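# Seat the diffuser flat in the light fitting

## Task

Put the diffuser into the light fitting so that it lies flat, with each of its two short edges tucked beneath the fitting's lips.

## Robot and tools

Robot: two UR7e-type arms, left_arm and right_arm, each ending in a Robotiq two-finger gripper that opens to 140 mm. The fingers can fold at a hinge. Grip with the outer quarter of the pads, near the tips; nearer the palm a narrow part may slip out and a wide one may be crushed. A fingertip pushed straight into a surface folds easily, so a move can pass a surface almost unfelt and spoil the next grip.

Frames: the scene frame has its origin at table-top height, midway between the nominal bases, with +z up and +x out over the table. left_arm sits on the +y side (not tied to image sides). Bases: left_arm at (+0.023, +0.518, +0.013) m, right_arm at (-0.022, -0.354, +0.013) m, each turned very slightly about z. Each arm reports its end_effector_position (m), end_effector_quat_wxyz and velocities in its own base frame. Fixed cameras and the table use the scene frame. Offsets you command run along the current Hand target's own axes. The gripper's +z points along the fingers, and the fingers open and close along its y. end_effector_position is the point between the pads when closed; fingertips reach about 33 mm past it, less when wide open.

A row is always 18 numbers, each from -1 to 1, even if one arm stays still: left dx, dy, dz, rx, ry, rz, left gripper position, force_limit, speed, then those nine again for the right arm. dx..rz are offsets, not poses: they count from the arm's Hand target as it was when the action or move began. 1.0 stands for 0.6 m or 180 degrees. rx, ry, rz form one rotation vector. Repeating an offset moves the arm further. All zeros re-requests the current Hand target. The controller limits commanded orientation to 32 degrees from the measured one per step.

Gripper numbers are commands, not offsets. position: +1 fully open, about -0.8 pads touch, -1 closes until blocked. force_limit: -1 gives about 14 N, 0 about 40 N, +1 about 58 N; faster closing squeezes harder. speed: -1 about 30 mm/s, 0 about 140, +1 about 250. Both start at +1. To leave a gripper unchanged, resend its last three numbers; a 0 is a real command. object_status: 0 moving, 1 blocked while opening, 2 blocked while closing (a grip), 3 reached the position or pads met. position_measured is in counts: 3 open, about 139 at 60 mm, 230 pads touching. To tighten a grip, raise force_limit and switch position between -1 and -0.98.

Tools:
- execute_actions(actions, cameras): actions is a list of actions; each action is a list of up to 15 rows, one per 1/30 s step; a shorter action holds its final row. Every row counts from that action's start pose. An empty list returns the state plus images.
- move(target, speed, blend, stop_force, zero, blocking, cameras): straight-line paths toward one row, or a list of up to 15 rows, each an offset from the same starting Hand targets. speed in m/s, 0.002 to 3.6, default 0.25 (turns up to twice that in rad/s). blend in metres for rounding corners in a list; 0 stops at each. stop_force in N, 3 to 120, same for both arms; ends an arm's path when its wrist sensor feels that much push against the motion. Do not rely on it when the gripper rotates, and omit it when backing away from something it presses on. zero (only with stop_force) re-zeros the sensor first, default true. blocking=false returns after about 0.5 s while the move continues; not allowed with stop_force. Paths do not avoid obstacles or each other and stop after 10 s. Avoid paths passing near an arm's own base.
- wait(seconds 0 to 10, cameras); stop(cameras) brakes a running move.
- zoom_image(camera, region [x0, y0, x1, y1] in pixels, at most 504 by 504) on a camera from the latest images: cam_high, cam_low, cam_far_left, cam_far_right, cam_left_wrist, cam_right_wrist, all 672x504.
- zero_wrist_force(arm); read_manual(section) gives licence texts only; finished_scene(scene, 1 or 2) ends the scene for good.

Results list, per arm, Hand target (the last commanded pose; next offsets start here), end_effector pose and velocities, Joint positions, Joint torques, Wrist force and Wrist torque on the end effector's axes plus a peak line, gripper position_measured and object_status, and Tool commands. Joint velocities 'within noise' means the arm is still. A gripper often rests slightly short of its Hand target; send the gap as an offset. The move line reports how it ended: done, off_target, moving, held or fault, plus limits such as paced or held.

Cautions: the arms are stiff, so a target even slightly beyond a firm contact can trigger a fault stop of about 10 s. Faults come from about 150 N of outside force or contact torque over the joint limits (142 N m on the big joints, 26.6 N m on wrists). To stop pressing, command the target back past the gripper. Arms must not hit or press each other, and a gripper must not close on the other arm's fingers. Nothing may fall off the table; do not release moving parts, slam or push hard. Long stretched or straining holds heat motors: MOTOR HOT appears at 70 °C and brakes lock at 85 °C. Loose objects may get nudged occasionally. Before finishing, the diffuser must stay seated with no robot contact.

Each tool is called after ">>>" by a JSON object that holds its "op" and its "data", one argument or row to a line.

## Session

>>> {"op": "execute_actions", "data": {
  "actions": []
}}

Scene clock: 0.00 s.
left_arm: end_effector_position=(+0.3761, -0.0511, +0.1680) position_measured=3 object_status=3 end_effector_quat_wxyz=(-0.341, +0.363, +0.796, +0.345) | right_arm: end_effector_position=(+0.5236, +0.2458, +0.3817) position_measured=3 object_status=3 end_effector_quat_wxyz=(-0.081, +0.992, +0.031, +0.097)
Joint positions: left_arm=[-0.812 -1.28 1.685 -1.001 -1.228 -0.139] | right_arm=[0.128 -1.562 1.37 -1.59 -1.43 3.222]
Joint velocities: within noise
Joint torques (N m): no reading
Wrist force (N): no reading
Wrist torque (N m): no reading
Wrist force, peak (N): no reading
Hand target: left_arm +0.3761, -0.0511, +0.1680; -0.341, +0.363, +0.796, +0.345 | right_arm +0.5236, +0.2458, +0.3817; -0.081, +0.992, +0.031, +0.097
Tool commands: left_gripper/position=+1.0 left_gripper/force_limit=+1.0 left_gripper/speed=+1.0 right_gripper/position=+1.0 right_gripper/force_limit=+1.0 right_gripper/speed=+1.0

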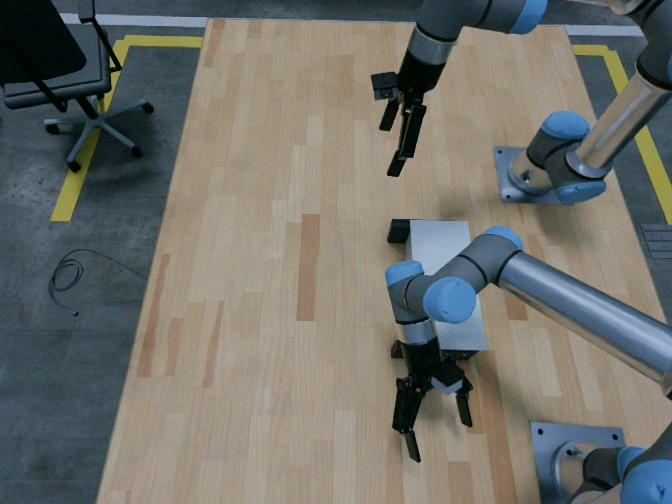

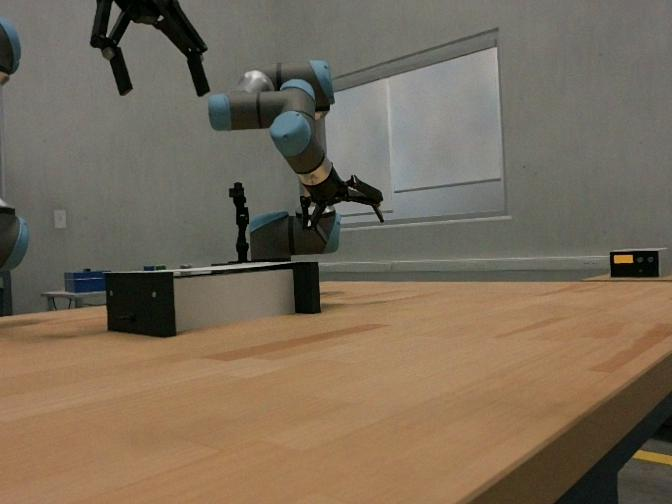

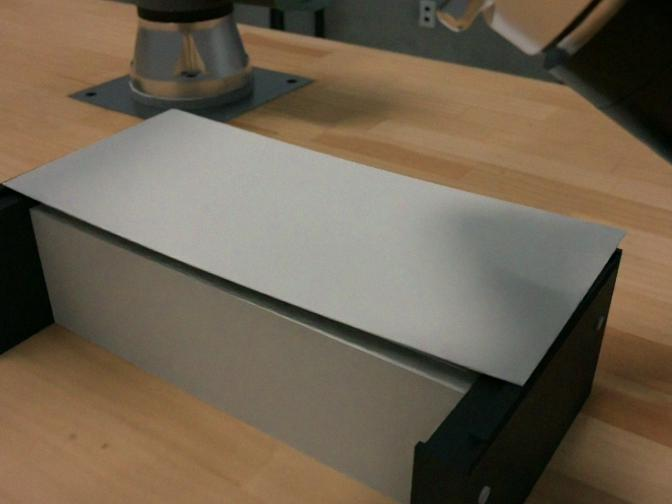

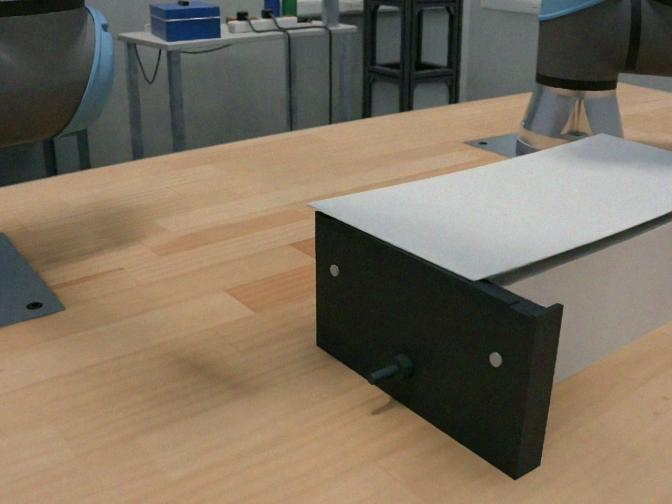

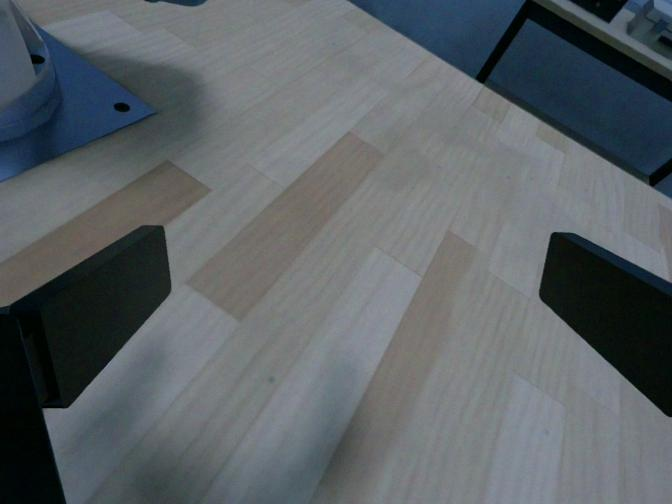

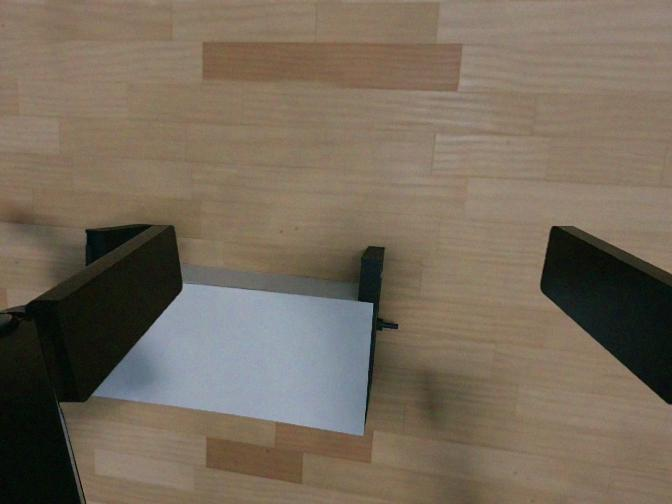

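>>> {"op": "move", "data": {
  "target": [
    [0.15272, -0.47777, -0.3022, -0.4257, -0.4059, -0.1018, -0.1, 1, 1, -0.1922, -0.09913, 0.21907, -0.0517, -0.0619, 0.0198, 1, 1, 1],
    [-0.05253, -0.52908, -0.18185, -0.4257, -0.4059, -0.1018, -0.1, 1, 1, -0.1922, -0.09913, 0.21907, -0.0517, -0.0619, 0.0198, 1, 1, 1]
  ],
  "speed": 0.5,
  "blend": 0.03,
  "cameras": ["all"]
}}

Scene clock: 12.03 s.
left_arm: end_effector_position=(+0.1660, -0.3072, +0.1050) position_measured=141 object_status=3 end_effector_quat_wxyz=(+0.490, +0.491, +0.509, +0.510) end_effector_velocity=(+0.000, -0.001, -0.002) end_effector_angular_velocity=(-0.001, +0.002, -0.003) | right_arm: end_effector_position=(+0.4307, +0.3209, +0.2408) position_measured=3 object_status=3 end_effector_quat_wxyz=(+0.000, +1.000, +0.000, +0.000)
Joint positions: left_arm=[-2.387 -1.199 2.322 -1.124 -0.855 -1.57] | right_arm=[0.39 -1.5 1.588 -1.658 -1.572 3.532]
Joint velocities: left_arm=[-0.001 0.003 0 -0.005 0.002 0.001] | right_arm=[within noise]
Joint torques (N m): left_arm=[-11.81 -13.5 -12.54 0.28 -2.41 -1.69] | right_arm=[-7.34 -36.22 -39.29 -1.41 1.21 -1.24]
Wrist force (N): left_arm=[-0.5 2.7 -0.4] | right_arm=[0.1 0.0 -0.1]
Wrist torque (N m): left_arm=[0.37 0.12 -0.20] | right_arm=[-0.02 -0.11 0.07]
Wrist force, peak (N): left_arm=[-0.8 5.4 -1.2] | right_arm=[-0.3 -0.6 -0.8]
Hand target: left_arm +0.1660, -0.3071, +0.1049; +0.490, +0.491, +0.509, +0.510 | right_arm +0.4307, +0.3209, +0.2408; +0.000, +1.000, +0.000, +0.000
Off the commanded pose: left_arm 0.000 m, 0 deg | right_arm 0.000 m, 0 deg.
move: done

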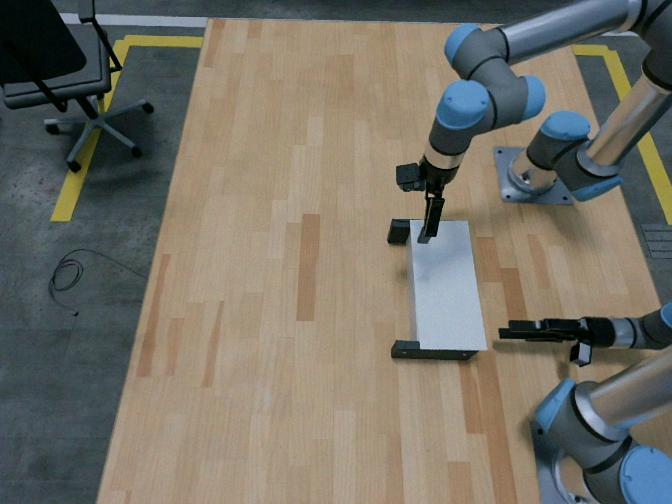

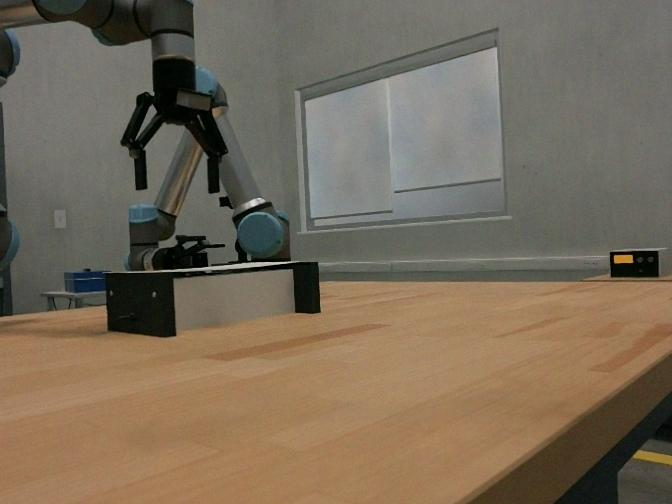

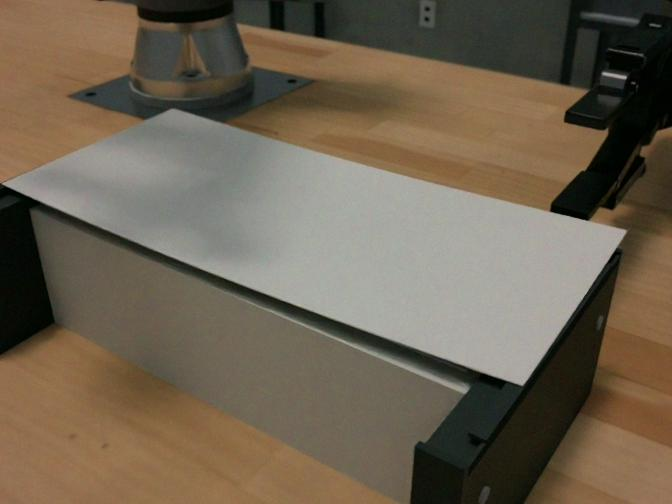

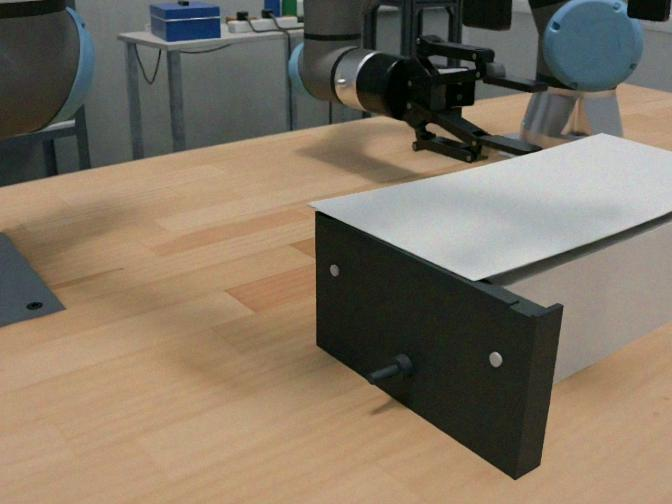

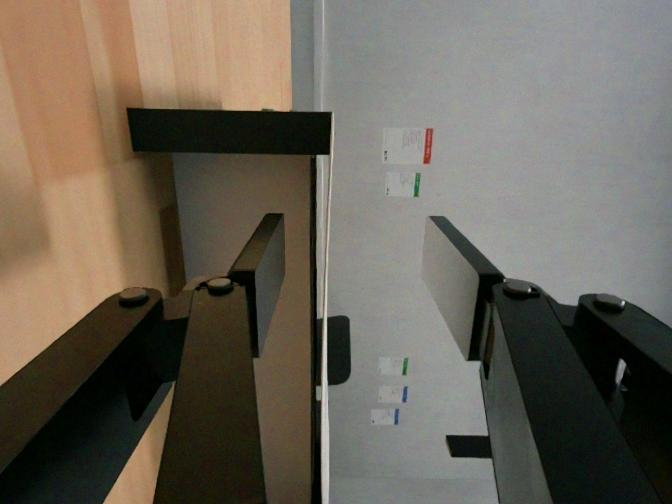

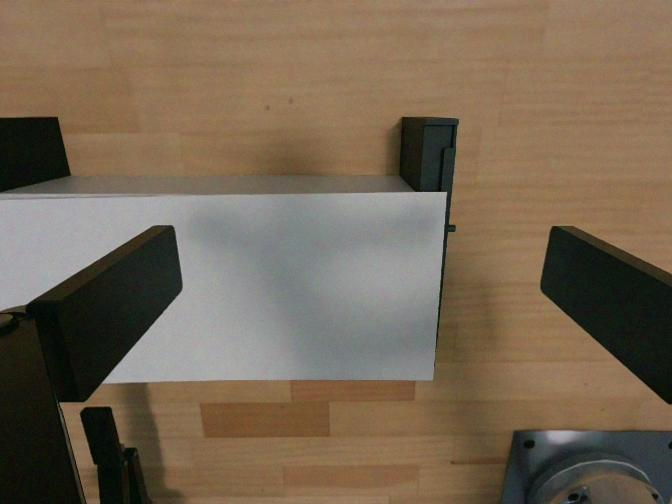

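>>> {"op": "move", "data": {
  "target": [0, -0.0167, 0.0583, 0, 0, 0, -0.1, 1, 1, 0, 0, 0, 0, 0, 0, 1, 1, 1],
  "speed": 0.15,
  "cameras": ["cam_left_wrist", "cam_far_left"]
}}

>>> {"op": "zoom_image", "data": {
  "camera": "cam_left_wrist",
  "region": [90, 40, 440, 390]
}}

>>> {"op": "zoom_image", "data": {
  "camera": "cam_far_left",
  "region": [500, 180, 672, 330]
}}

Scene clock: 16.50 s.
left_arm: end_effector_position=(+0.2010, -0.3057, +0.0949) position_measured=141 object_status=3 end_effector_quat_wxyz=(+0.490, +0.491, +0.509, +0.510) | right_arm: end_effector_position=(+0.4307, +0.3209, +0.2408) position_measured=3 object_status=3 end_effector_quat_wxyz=(+0.000, +1.000, +0.000, +0.000)
Joint positions: left_arm=[-2.312 -1.189 2.367 -1.178 -0.779 -1.57] | right_arm=[0.39 -1.5 1.588 -1.658 -1.572 3.532]
Joint torques (N m): left_arm=[-11.05 -29.6 -19.11 3.14 -2.26 0.65] | right_arm=[-7.1 -35.75 -38.31 -1.34 1.19 -1.42]
Wrist force (N): left_arm=[-1.0 3.0 -0.3] | right_arm=[-0.2 0.0 -0.3]
Wrist torque (N m): left_arm=[0.42 0.23 -0.20] | right_arm=[-0.02 -0.03 0.06]
Wrist force, peak (N): left_arm=[-0.8 3.2 -1.6] | right_arm=[-0.1 -0.5 -0.6]
Hand target: left_arm +0.2009, -0.3058, +0.0949; +0.490, +0.491, +0.509, +0.510 | right_arm +0.4307, +0.3209, +0.2408; +0.000, +1.000, +0.000, +0.000
Off the commanded pose: left_arm 0.000 m, 0 deg | right_arm 0.000 m, 0 deg.
move: done
Images, in order (width x height): cam_far_left 672x504, cam_left_wrist 672x504.

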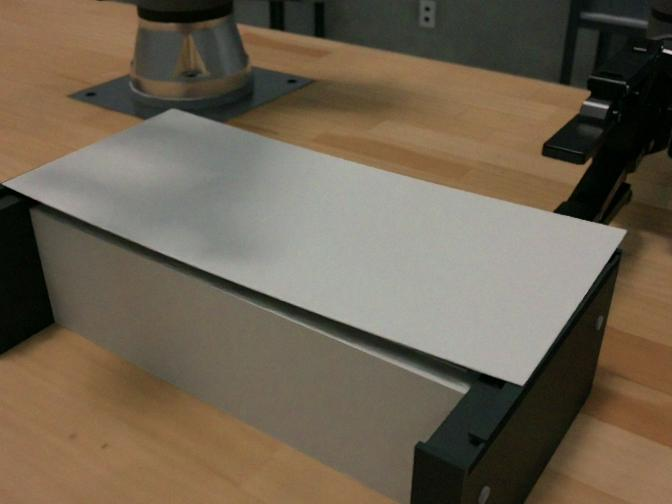

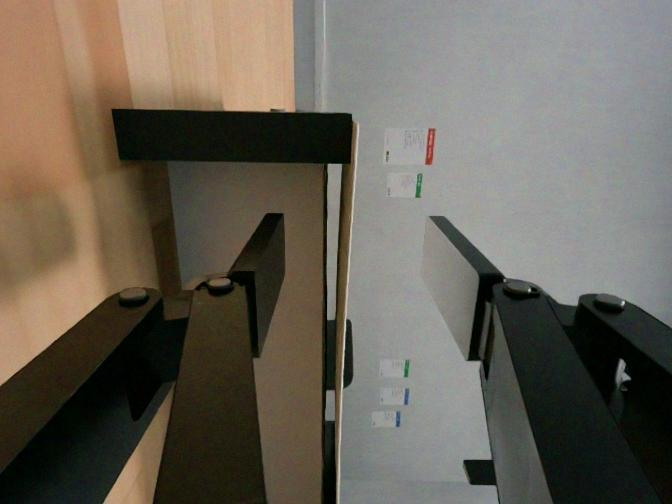

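Scaled by 1.440 from the camera's 672x504 image, which has a finer 960x720 frame.

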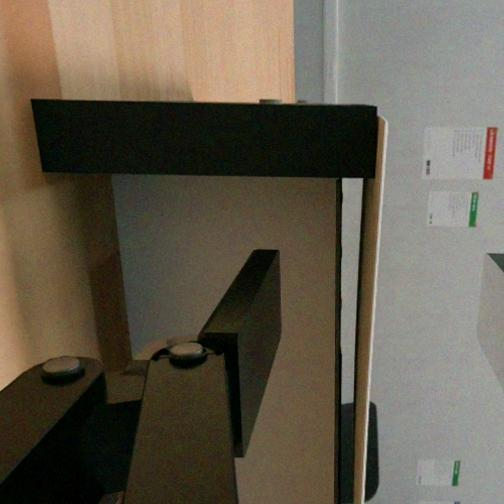

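Scaled by 2.930 from the camera's 672x504 image, which has a finer 960x720 frame.

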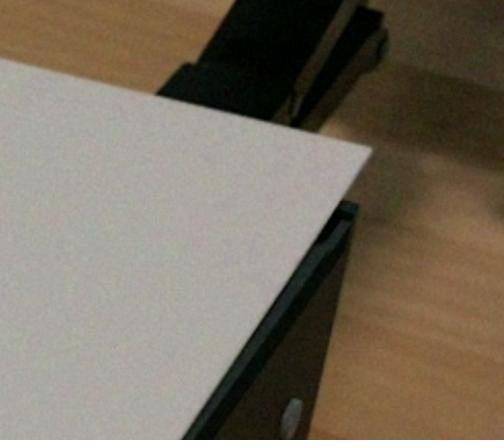

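>>> {"op": "move", "data": {
  "target": [
    [0, -0.0015, 0.0425, 0, 0, 0, -0.1, 1, 1, 0, 0, 0, 0, 0, 0, 1, 1, 1],
    [0, -0.0015, 0.0425, 0, 0, 0, -1, 1, -1, 0, 0, 0, 0, 0, 0, 1, 1, 1]
  ],
  "speed": 0.12,
  "cameras": ["cam_left_wrist", "cam_far_right", "cam_far_left", "cam_high"]
}}

>>> {"op": "zoom_image", "data": {
  "camera": "cam_high",
  "region": [390, 210, 530, 370]
}}

>>> {"op": "zoom_image", "data": {
  "camera": "cam_far_left",
  "region": [480, 150, 672, 330]
}}

Scene clock: 22.47 s.
left_arm: end_effector_position=(+0.2264, -0.3048, +0.0940) position_measured=232 object_status=0 end_effector_quat_wxyz=(+0.490, +0.491, +0.509, +0.510) | right_arm: end_effector_position=(+0.4307, +0.3209, +0.2408) position_measured=3 object_status=3 end_effector_quat_wxyz=(+0.000, +1.000, +0.000, +0.000)
Joint positions: left_arm=[-2.25 -1.198 2.391 -1.193 -0.718 -1.57] | right_arm=[0.39 -1.5 1.588 -1.658 -1.572 3.532]
Joint torques (N m): left_arm=[-9.34 -16.5 -19.44 1.09 -0.11 2.03] | right_arm=[-6.06 -37 -38.27 -1.2 1.17 -1.34]
Wrist force (N): left_arm=[-0.6 4.3 -1.3] | right_arm=[-0.1 0.0 -0.3]
Wrist torque (N m): left_arm=[0.38 0.18 -0.11] | right_arm=[-0.03 -0.07 0.08]
Wrist force, peak (N): left_arm=[-0.4 4.5 -1.1] | right_arm=[-0.1 -0.3 -0.6]
Hand target: left_arm +0.2264, -0.3048, +0.0940; +0.490, +0.491, +0.509, +0.510 | right_arm +0.4307, +0.3209, +0.2408; +0.000, +1.000, +0.000, +0.000
Off the commanded pose: left_arm 0.000 m, 0 deg | right_arm 0.000 m, 0 deg.
move: done
Images, in order (width x height): cam_high 672x504, cam_far_left 672x504, cam_far_right 672x504, cam_left_wrist 672x504.

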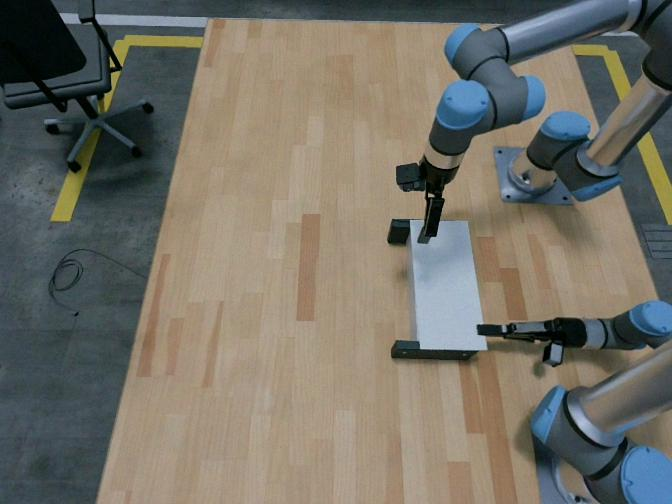

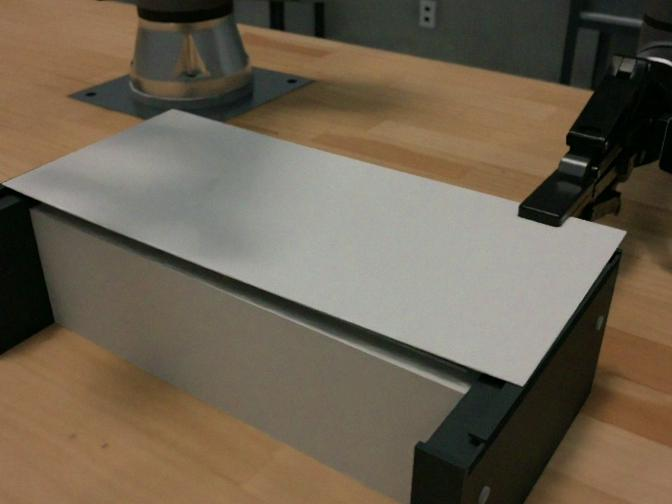

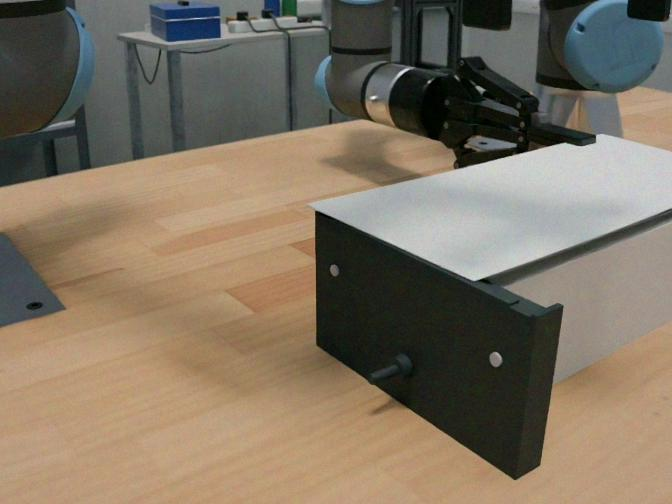

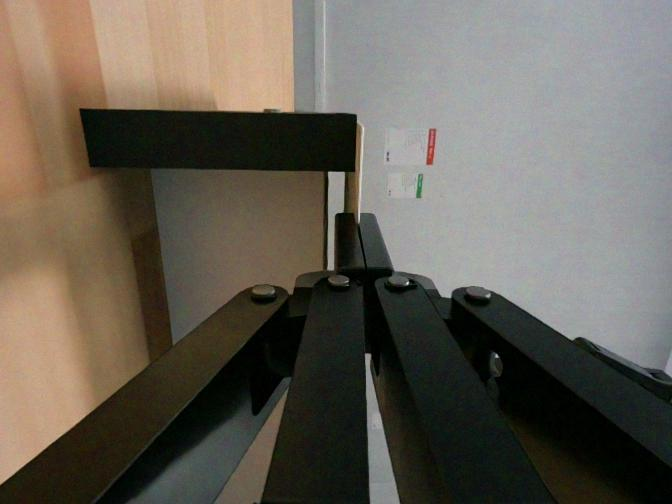

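Scaled by 3.150 from the camera's 672x504 image, which has a finer 960x720 frame.

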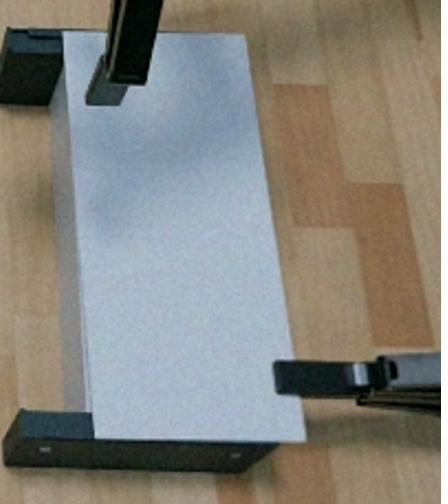

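Scaled by 2.625 from the camera's 672x504 image, which has a finer 960x720 frame.

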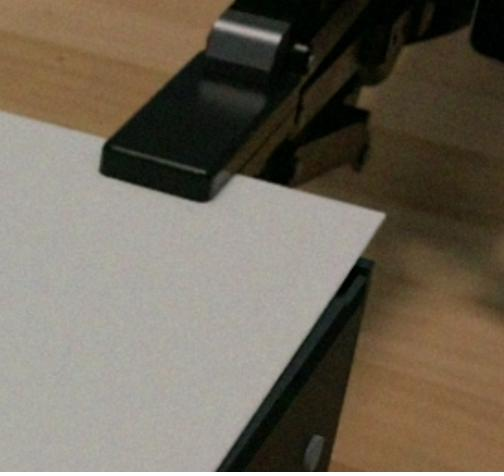

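>>> {"op": "move", "data": {
  "target": [
    [0, 0.0267, 0, 0, 0, 0.0122, -1, 1, -1, 0, 0, 0, 0, 0, 0, 1, 1, 1],
    [0, 0.0267, 0.055, 0, 0, 0.0122, -1, 1, -1, 0, 0, 0, 0, 0, 0, 1, 1, 1]
  ],
  "speed": 0.06,
  "blend": 0.004,
  "cameras": ["cam_left_wrist", "cam_far_right", "cam_far_left", "cam_right_wrist", "cam_low"]
}}

>>> {"op": "zoom_image", "data": {
  "camera": "cam_right_wrist",
  "region": [360, 100, 500, 250]
}}

>>> {"op": "zoom_image", "data": {
  "camera": "cam_right_wrist",
  "region": [360, 250, 500, 400]
}}

>>> {"op": "zoom_image", "data": {
  "camera": "cam_far_right",
  "region": [300, 180, 580, 360]
}}

>>> {"op": "zoom_image", "data": {
  "camera": "cam_far_left",
  "region": [400, 180, 660, 440]
}}

Scene clock: 25.37 s.
left_arm: end_effector_position=(+0.2595, -0.3035, +0.1101) position_measured=232 object_status=3 end_effector_quat_wxyz=(+0.480, +0.500, +0.500, +0.519) | right_arm: end_effector_position=(+0.4307, +0.3209, +0.2408) position_measured=3 object_status=3 end_effector_quat_wxyz=(+0.000, +1.000, +0.000, +0.000)
Joint positions: left_arm=[-2.163 -1.261 2.409 -1.147 -0.63 -1.532] | right_arm=[0.39 -1.5 1.588 -1.658 -1.572 3.532]
Joint torques (N m): left_arm=[-8.92 -13.65 -19.73 2.83 -2.49 -1.89] | right_arm=[-6.59 -35.19 -38.77 -1.24 1.2 -1.12]
Wrist force (N): left_arm=[-0.6 2.3 -0.3] | right_arm=[-0.4 -0.1 -0.2]
Wrist torque (N m): left_arm=[0.46 0.15 -0.23] | right_arm=[-0.06 0.01 0.08]
Wrist force, peak (N): left_arm=[-0.6 4.4 -1.2] | right_arm=[-0.2 -0.2 -0.6]
Hand target: left_arm +0.2594, -0.3036, +0.1101; +0.480, +0.500, +0.500, +0.519 | right_arm +0.4307, +0.3209, +0.2408; +0.000, +1.000, +0.000, +0.000
Off the commanded pose: left_arm 0.000 m, 0 deg | right_arm 0.000 m, 0 deg.
move: done
Images, in order (width x height): cam_low 672x504, cam_far_left 672x504, cam_far_right 672x504, cam_left_wrist 672x504, cam_right_wrist 672x504.

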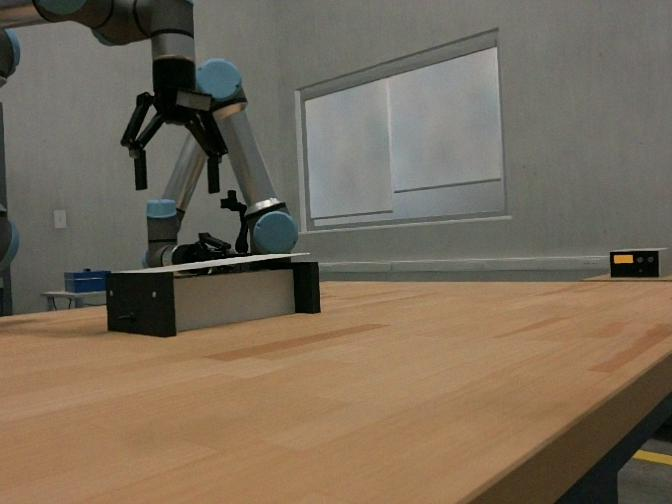

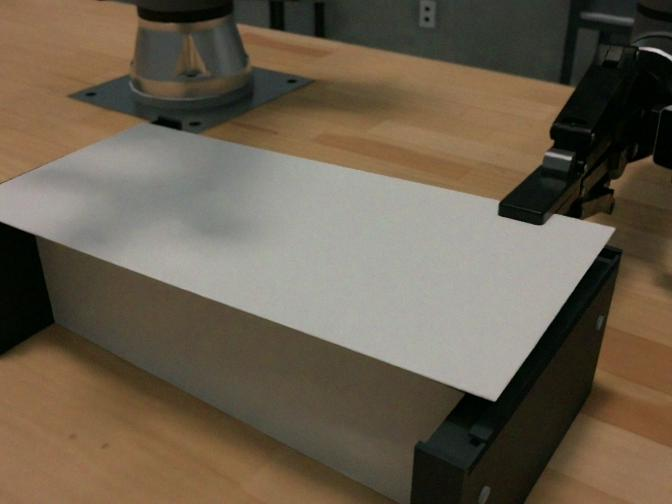

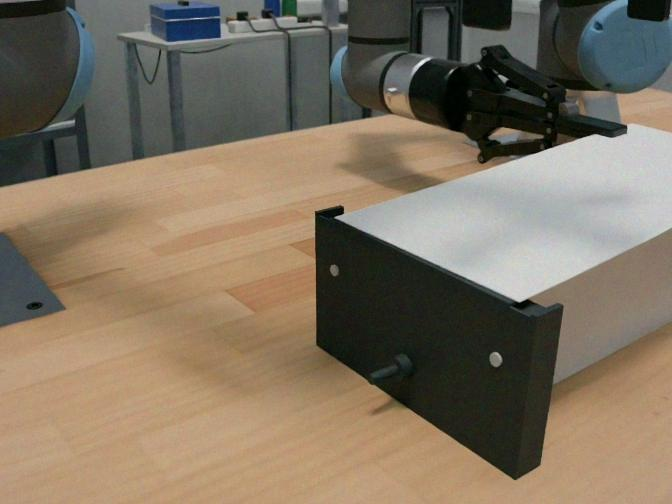

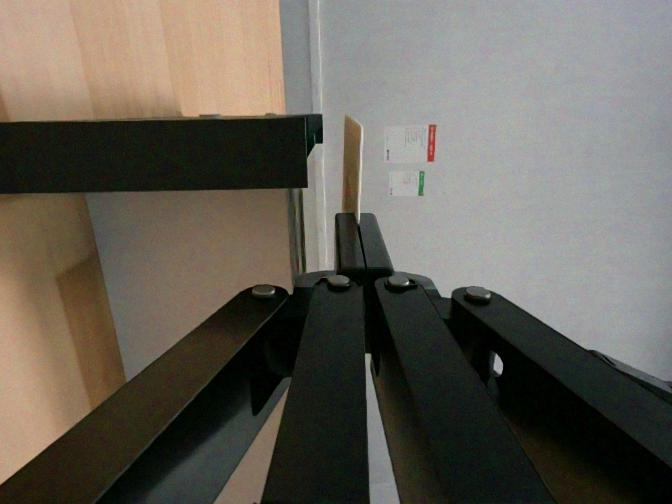

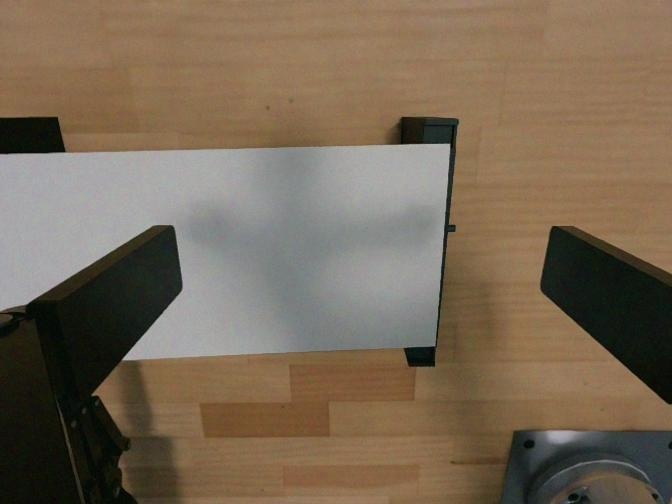

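Scaled by 3.360 from the camera's 672x504 image, which has a finer 960x720 frame.

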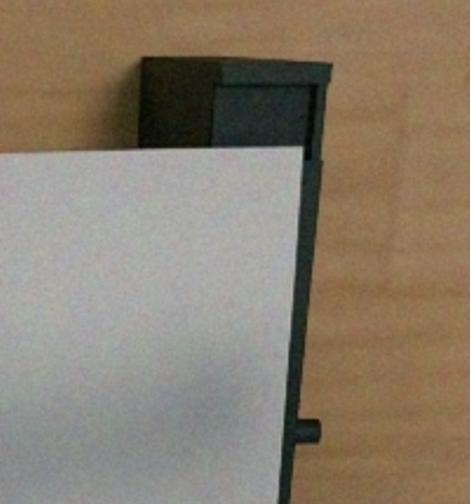

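Scaled by 3.360 from the camera's 672x504 image, which has a finer 960x720 frame.

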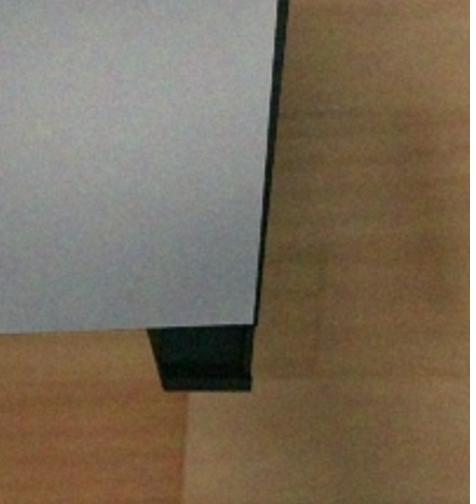

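Scaled by 1.800 from the camera's 672x504 image, which has a finer 960x720 frame.

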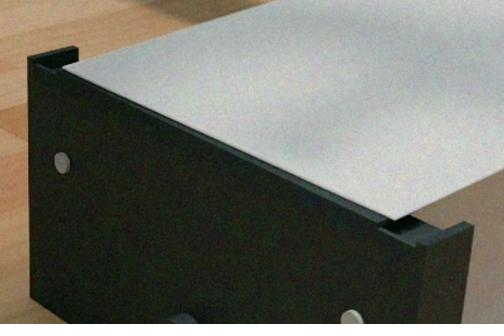

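Scaled by 1.938 from the camera's 672x504 image, which has a finer 960x720 frame.

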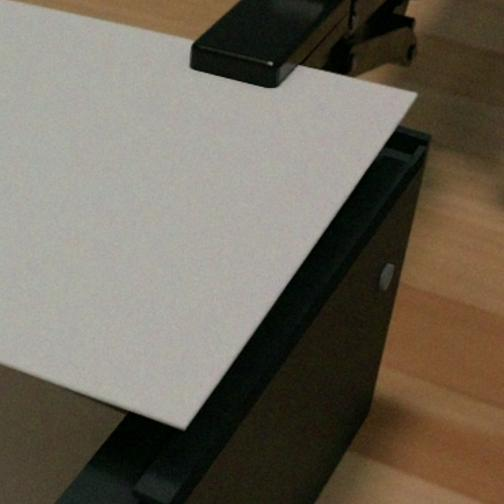

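>>> {"op": "move", "data": {
  "target": [0.01802, -0.00187, 0.01045, -0.0003, -0.0078, 0.0222, -1, 1, -1, 0, 0, 0, 0, 0, 0, 1, 1, 1],
  "speed": 0.04,
  "cameras": ["cam_far_right", "cam_far_left", "cam_right_wrist"]
}}

>>> {"op": "zoom_image", "data": {
  "camera": "cam_right_wrist",
  "region": [360, 100, 500, 250]
}}

>>> {"op": "zoom_image", "data": {
  "camera": "cam_right_wrist",
  "region": [360, 250, 500, 400]
}}

>>> {"op": "zoom_image", "data": {
  "camera": "cam_far_right",
  "region": [300, 180, 580, 360]
}}

>>> {"op": "zoom_image", "data": {
  "camera": "cam_far_left",
  "region": [400, 180, 660, 440]
}}

Scene clock: 30.40 s.
left_arm: end_effector_position=(+0.2653, -0.2925, +0.1094) position_measured=232 object_status=3 end_effector_quat_wxyz=(+0.468, +0.524, +0.476, +0.529) end_effector_velocity=(-0.001, -0.002, +0.000) end_effector_angular_velocity=(-0.007, +0.002, -0.001) | right_arm: end_effector_position=(+0.4307, +0.3209, +0.2408) position_measured=3 object_status=3 end_effector_quat_wxyz=(+0.000, +1.000, +0.000, +0.000)
Joint positions: left_arm=[-2.184 -1.291 2.465 -1.175 -0.627 -1.461] | right_arm=[0.39 -1.5 1.588 -1.658 -1.572 3.532]
Joint velocities: left_arm=[0 0.001 -0.003 0 0.001 -0.005] | right_arm=[within noise]
Joint torques (N m): left_arm=[8.36 -14.48 -21.07 2.98 1.61 -2.87] | right_arm=[-6.1 -35.93 -38.72 -1.18 1.02 -1.26]
Wrist force (N): left_arm=[-0.4 2.4 -0.2] | right_arm=[-0.3 -0.2 -0.1]
Wrist torque (N m): left_arm=[0.43 0.17 -0.35] | right_arm=[-0.08 -0.01 0.08]
Wrist force, peak (N): left_arm=[-1.2 2.5 -0.3] | right_arm=[-0.5 -0.5 -0.4]
Hand target: left_arm +0.2652, -0.2925, +0.1094; +0.468, +0.523, +0.476, +0.529 | right_arm +0.4307, +0.3209, +0.2408; +0.000, +1.000, +0.000, +0.000
Off the commanded pose: left_arm 0.000 m, 0 deg | right_arm 0.000 m, 0 deg.
move: done
Images, in order (width x height): cam_far_left 672x504, cam_far_right 672x504, cam_right_wrist 672x504.

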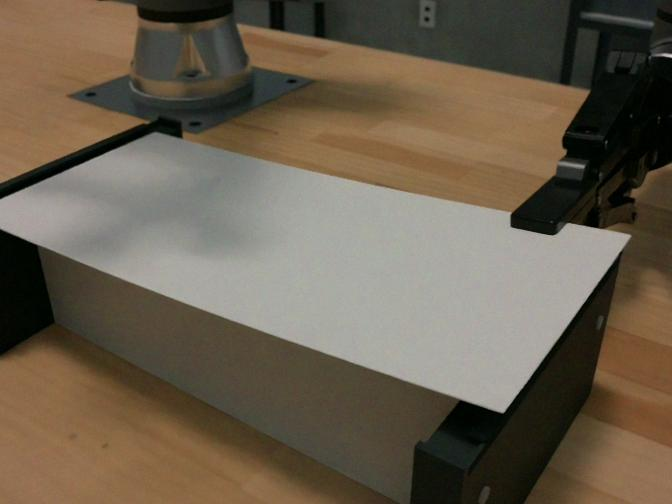

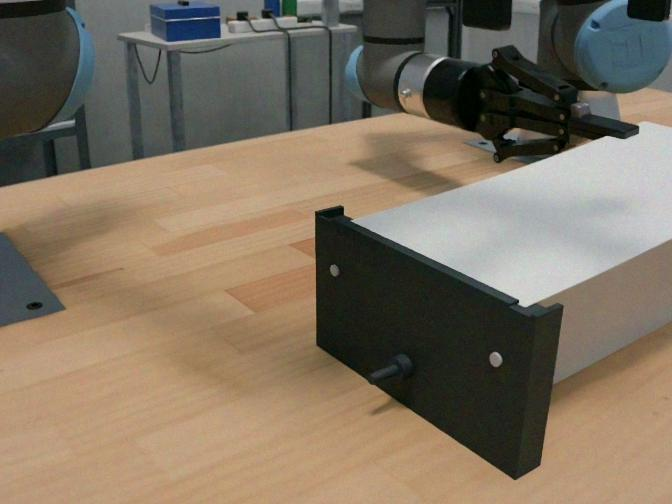

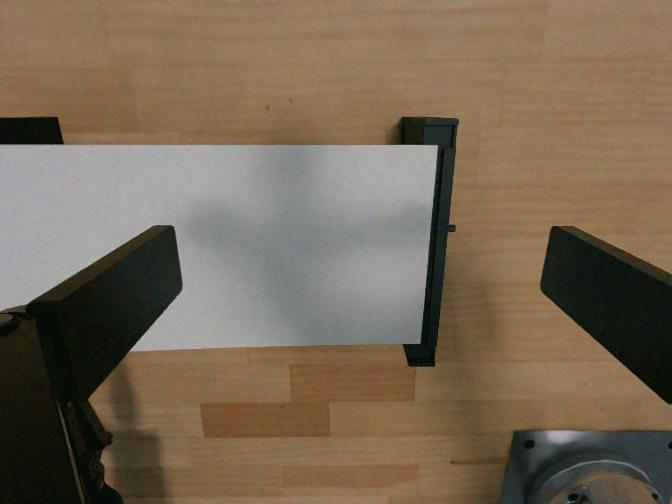

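Scaled by 3.360 from the camera's 672x504 image, which has a finer 960x720 frame.

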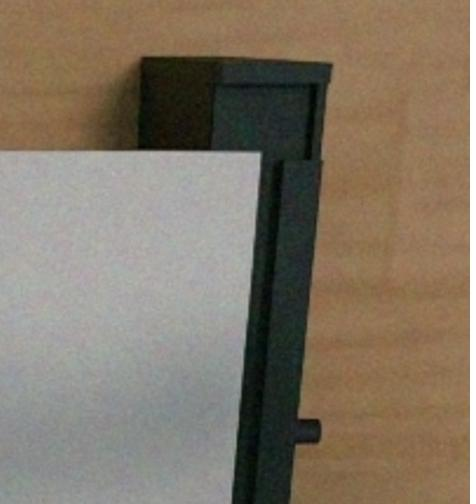

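Scaled by 3.360 from the camera's 672x504 image, which has a finer 960x720 frame.

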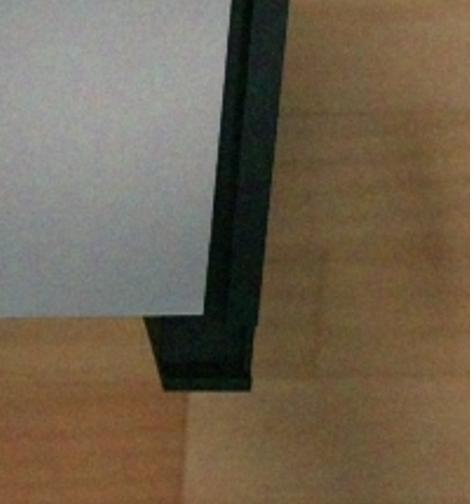

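Scaled by 1.800 from the camera's 672x504 image, which has a finer 960x720 frame.

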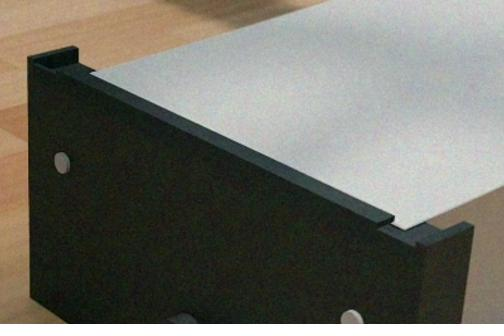

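Scaled by 1.938 from the camera's 672x504 image, which has a finer 960x720 frame.

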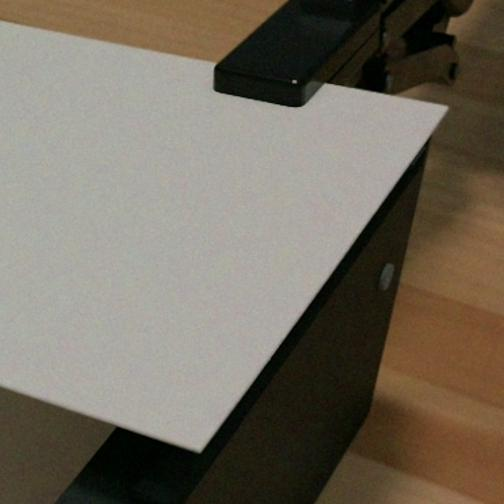

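>>> {"op": "move", "data": {
  "target": [-0.0205, 0.00223, 0, 0, 0, 0, -1, 1, -1, 0, 0, 0, 0, 0, 0, 1, 1, 1],
  "speed": 0.03,
  "stop_force": 3.5,
  "cameras": ["cam_far_right", "cam_far_left", "cam_right_wrist"]
}}

>>> {"op": "zoom_image", "data": {
  "camera": "cam_right_wrist",
  "region": [360, 100, 500, 250]
}}

>>> {"op": "zoom_image", "data": {
  "camera": "cam_right_wrist",
  "region": [360, 250, 500, 400]
}}

>>> {"op": "zoom_image", "data": {
  "camera": "cam_far_right",
  "region": [440, 240, 580, 360]
}}

>>> {"op": "zoom_image", "data": {
  "camera": "cam_far_right",
  "region": [300, 180, 440, 300]
}}

Scene clock: 33.10 s.
left_arm: end_effector_position=(+0.2654, -0.3025, +0.1093) position_measured=232 object_status=3 end_effector_quat_wxyz=(+0.468, +0.523, +0.476, +0.529) | right_arm: end_effector_position=(+0.4307, +0.3209, +0.2408) position_measured=3 object_status=3 end_effector_quat_wxyz=(+0.000, +1.000, +0.000, +0.000)
Joint positions: left_arm=[-2.163 -1.275 2.436 -1.163 -0.606 -1.461] | right_arm=[0.39 -1.5 1.588 -1.658 -1.572 3.532]
Joint torques (N m): left_arm=[-9.46 -24.91 -10.26 2.63 0.58 0.79] | right_arm=[-6.98 -35.28 -37.91 -1.16 1 -1.16]
Wrist force (N): left_arm=[-1.1 2.6 -0.3] | right_arm=[-0.3 -0.2 -0.2]
Wrist torque (N m): left_arm=[0.48 0.24 -0.31] | right_arm=[-0.07 -0.02 0.07]
Wrist force, peak (N): left_arm=[5.6 2.1 -2.2] | right_arm=[-0.3 -0.6 -0.1]
Hand target: left_arm +0.2654, -0.3026, +0.1094; +0.468, +0.523, +0.476, +0.529 (not the last commanded pose) | right_arm +0.4307, +0.3209, +0.2408; +0.000, +1.000, +0.000, +0.000
Off the commanded pose: left_arm 0.002 m, 0 deg | right_arm 0.000 m, 0 deg.
move: contact (left_arm)
Images, in order (width x height): cam_far_left 672x504, cam_far_right 672x504, cam_right_wrist 672x504.

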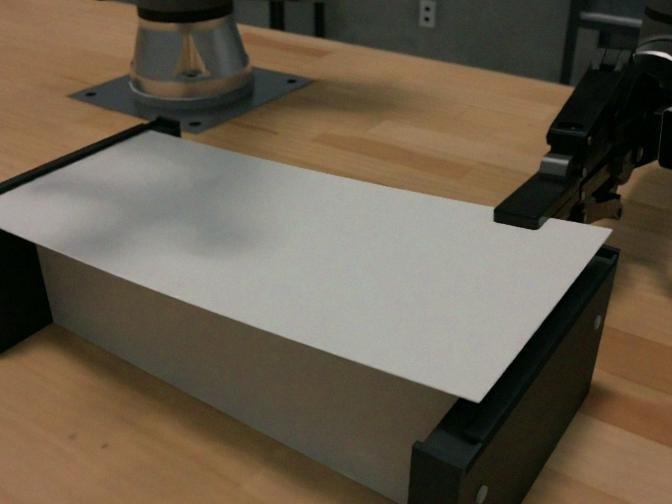

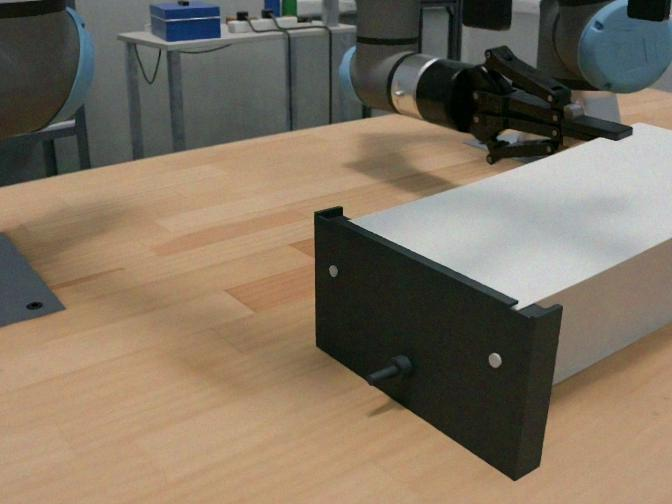

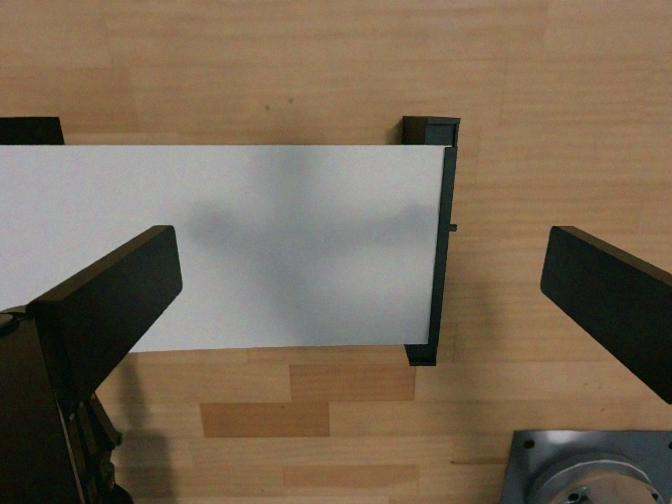

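Scaled by 3.360 from the camera's 672x504 image, which has a finer 960x720 frame.

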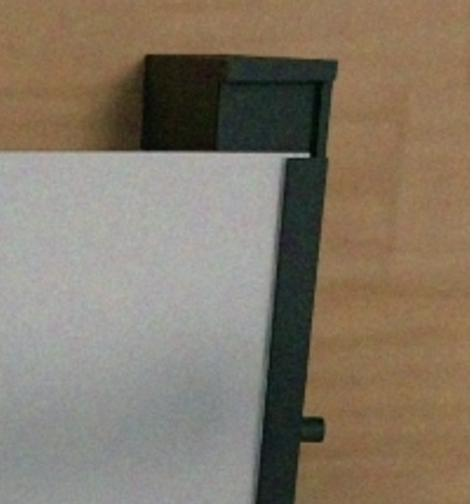

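Scaled by 3.360 from the camera's 672x504 image, which has a finer 960x720 frame.

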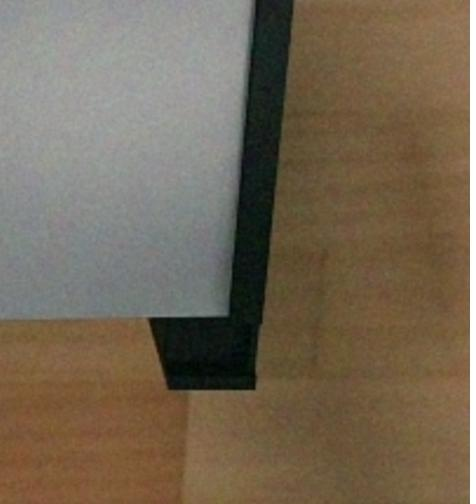

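Scaled by 3.600 from the camera's 672x504 image, which has a finer 960x720 frame.

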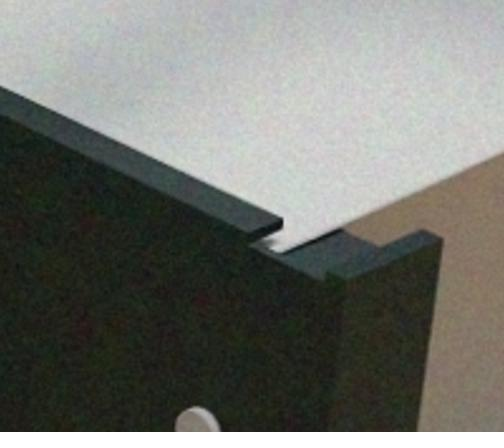

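Scaled by 3.600 from the camera's 672x504 image, which has a finer 960x720 frame.

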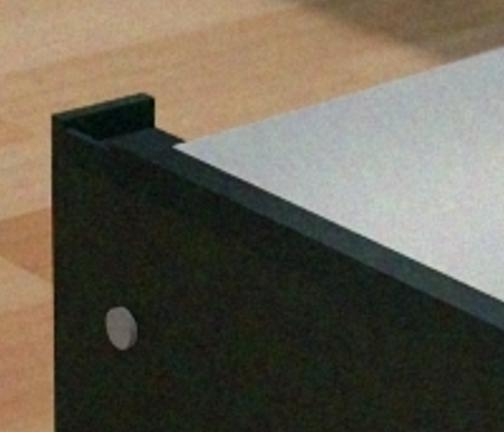

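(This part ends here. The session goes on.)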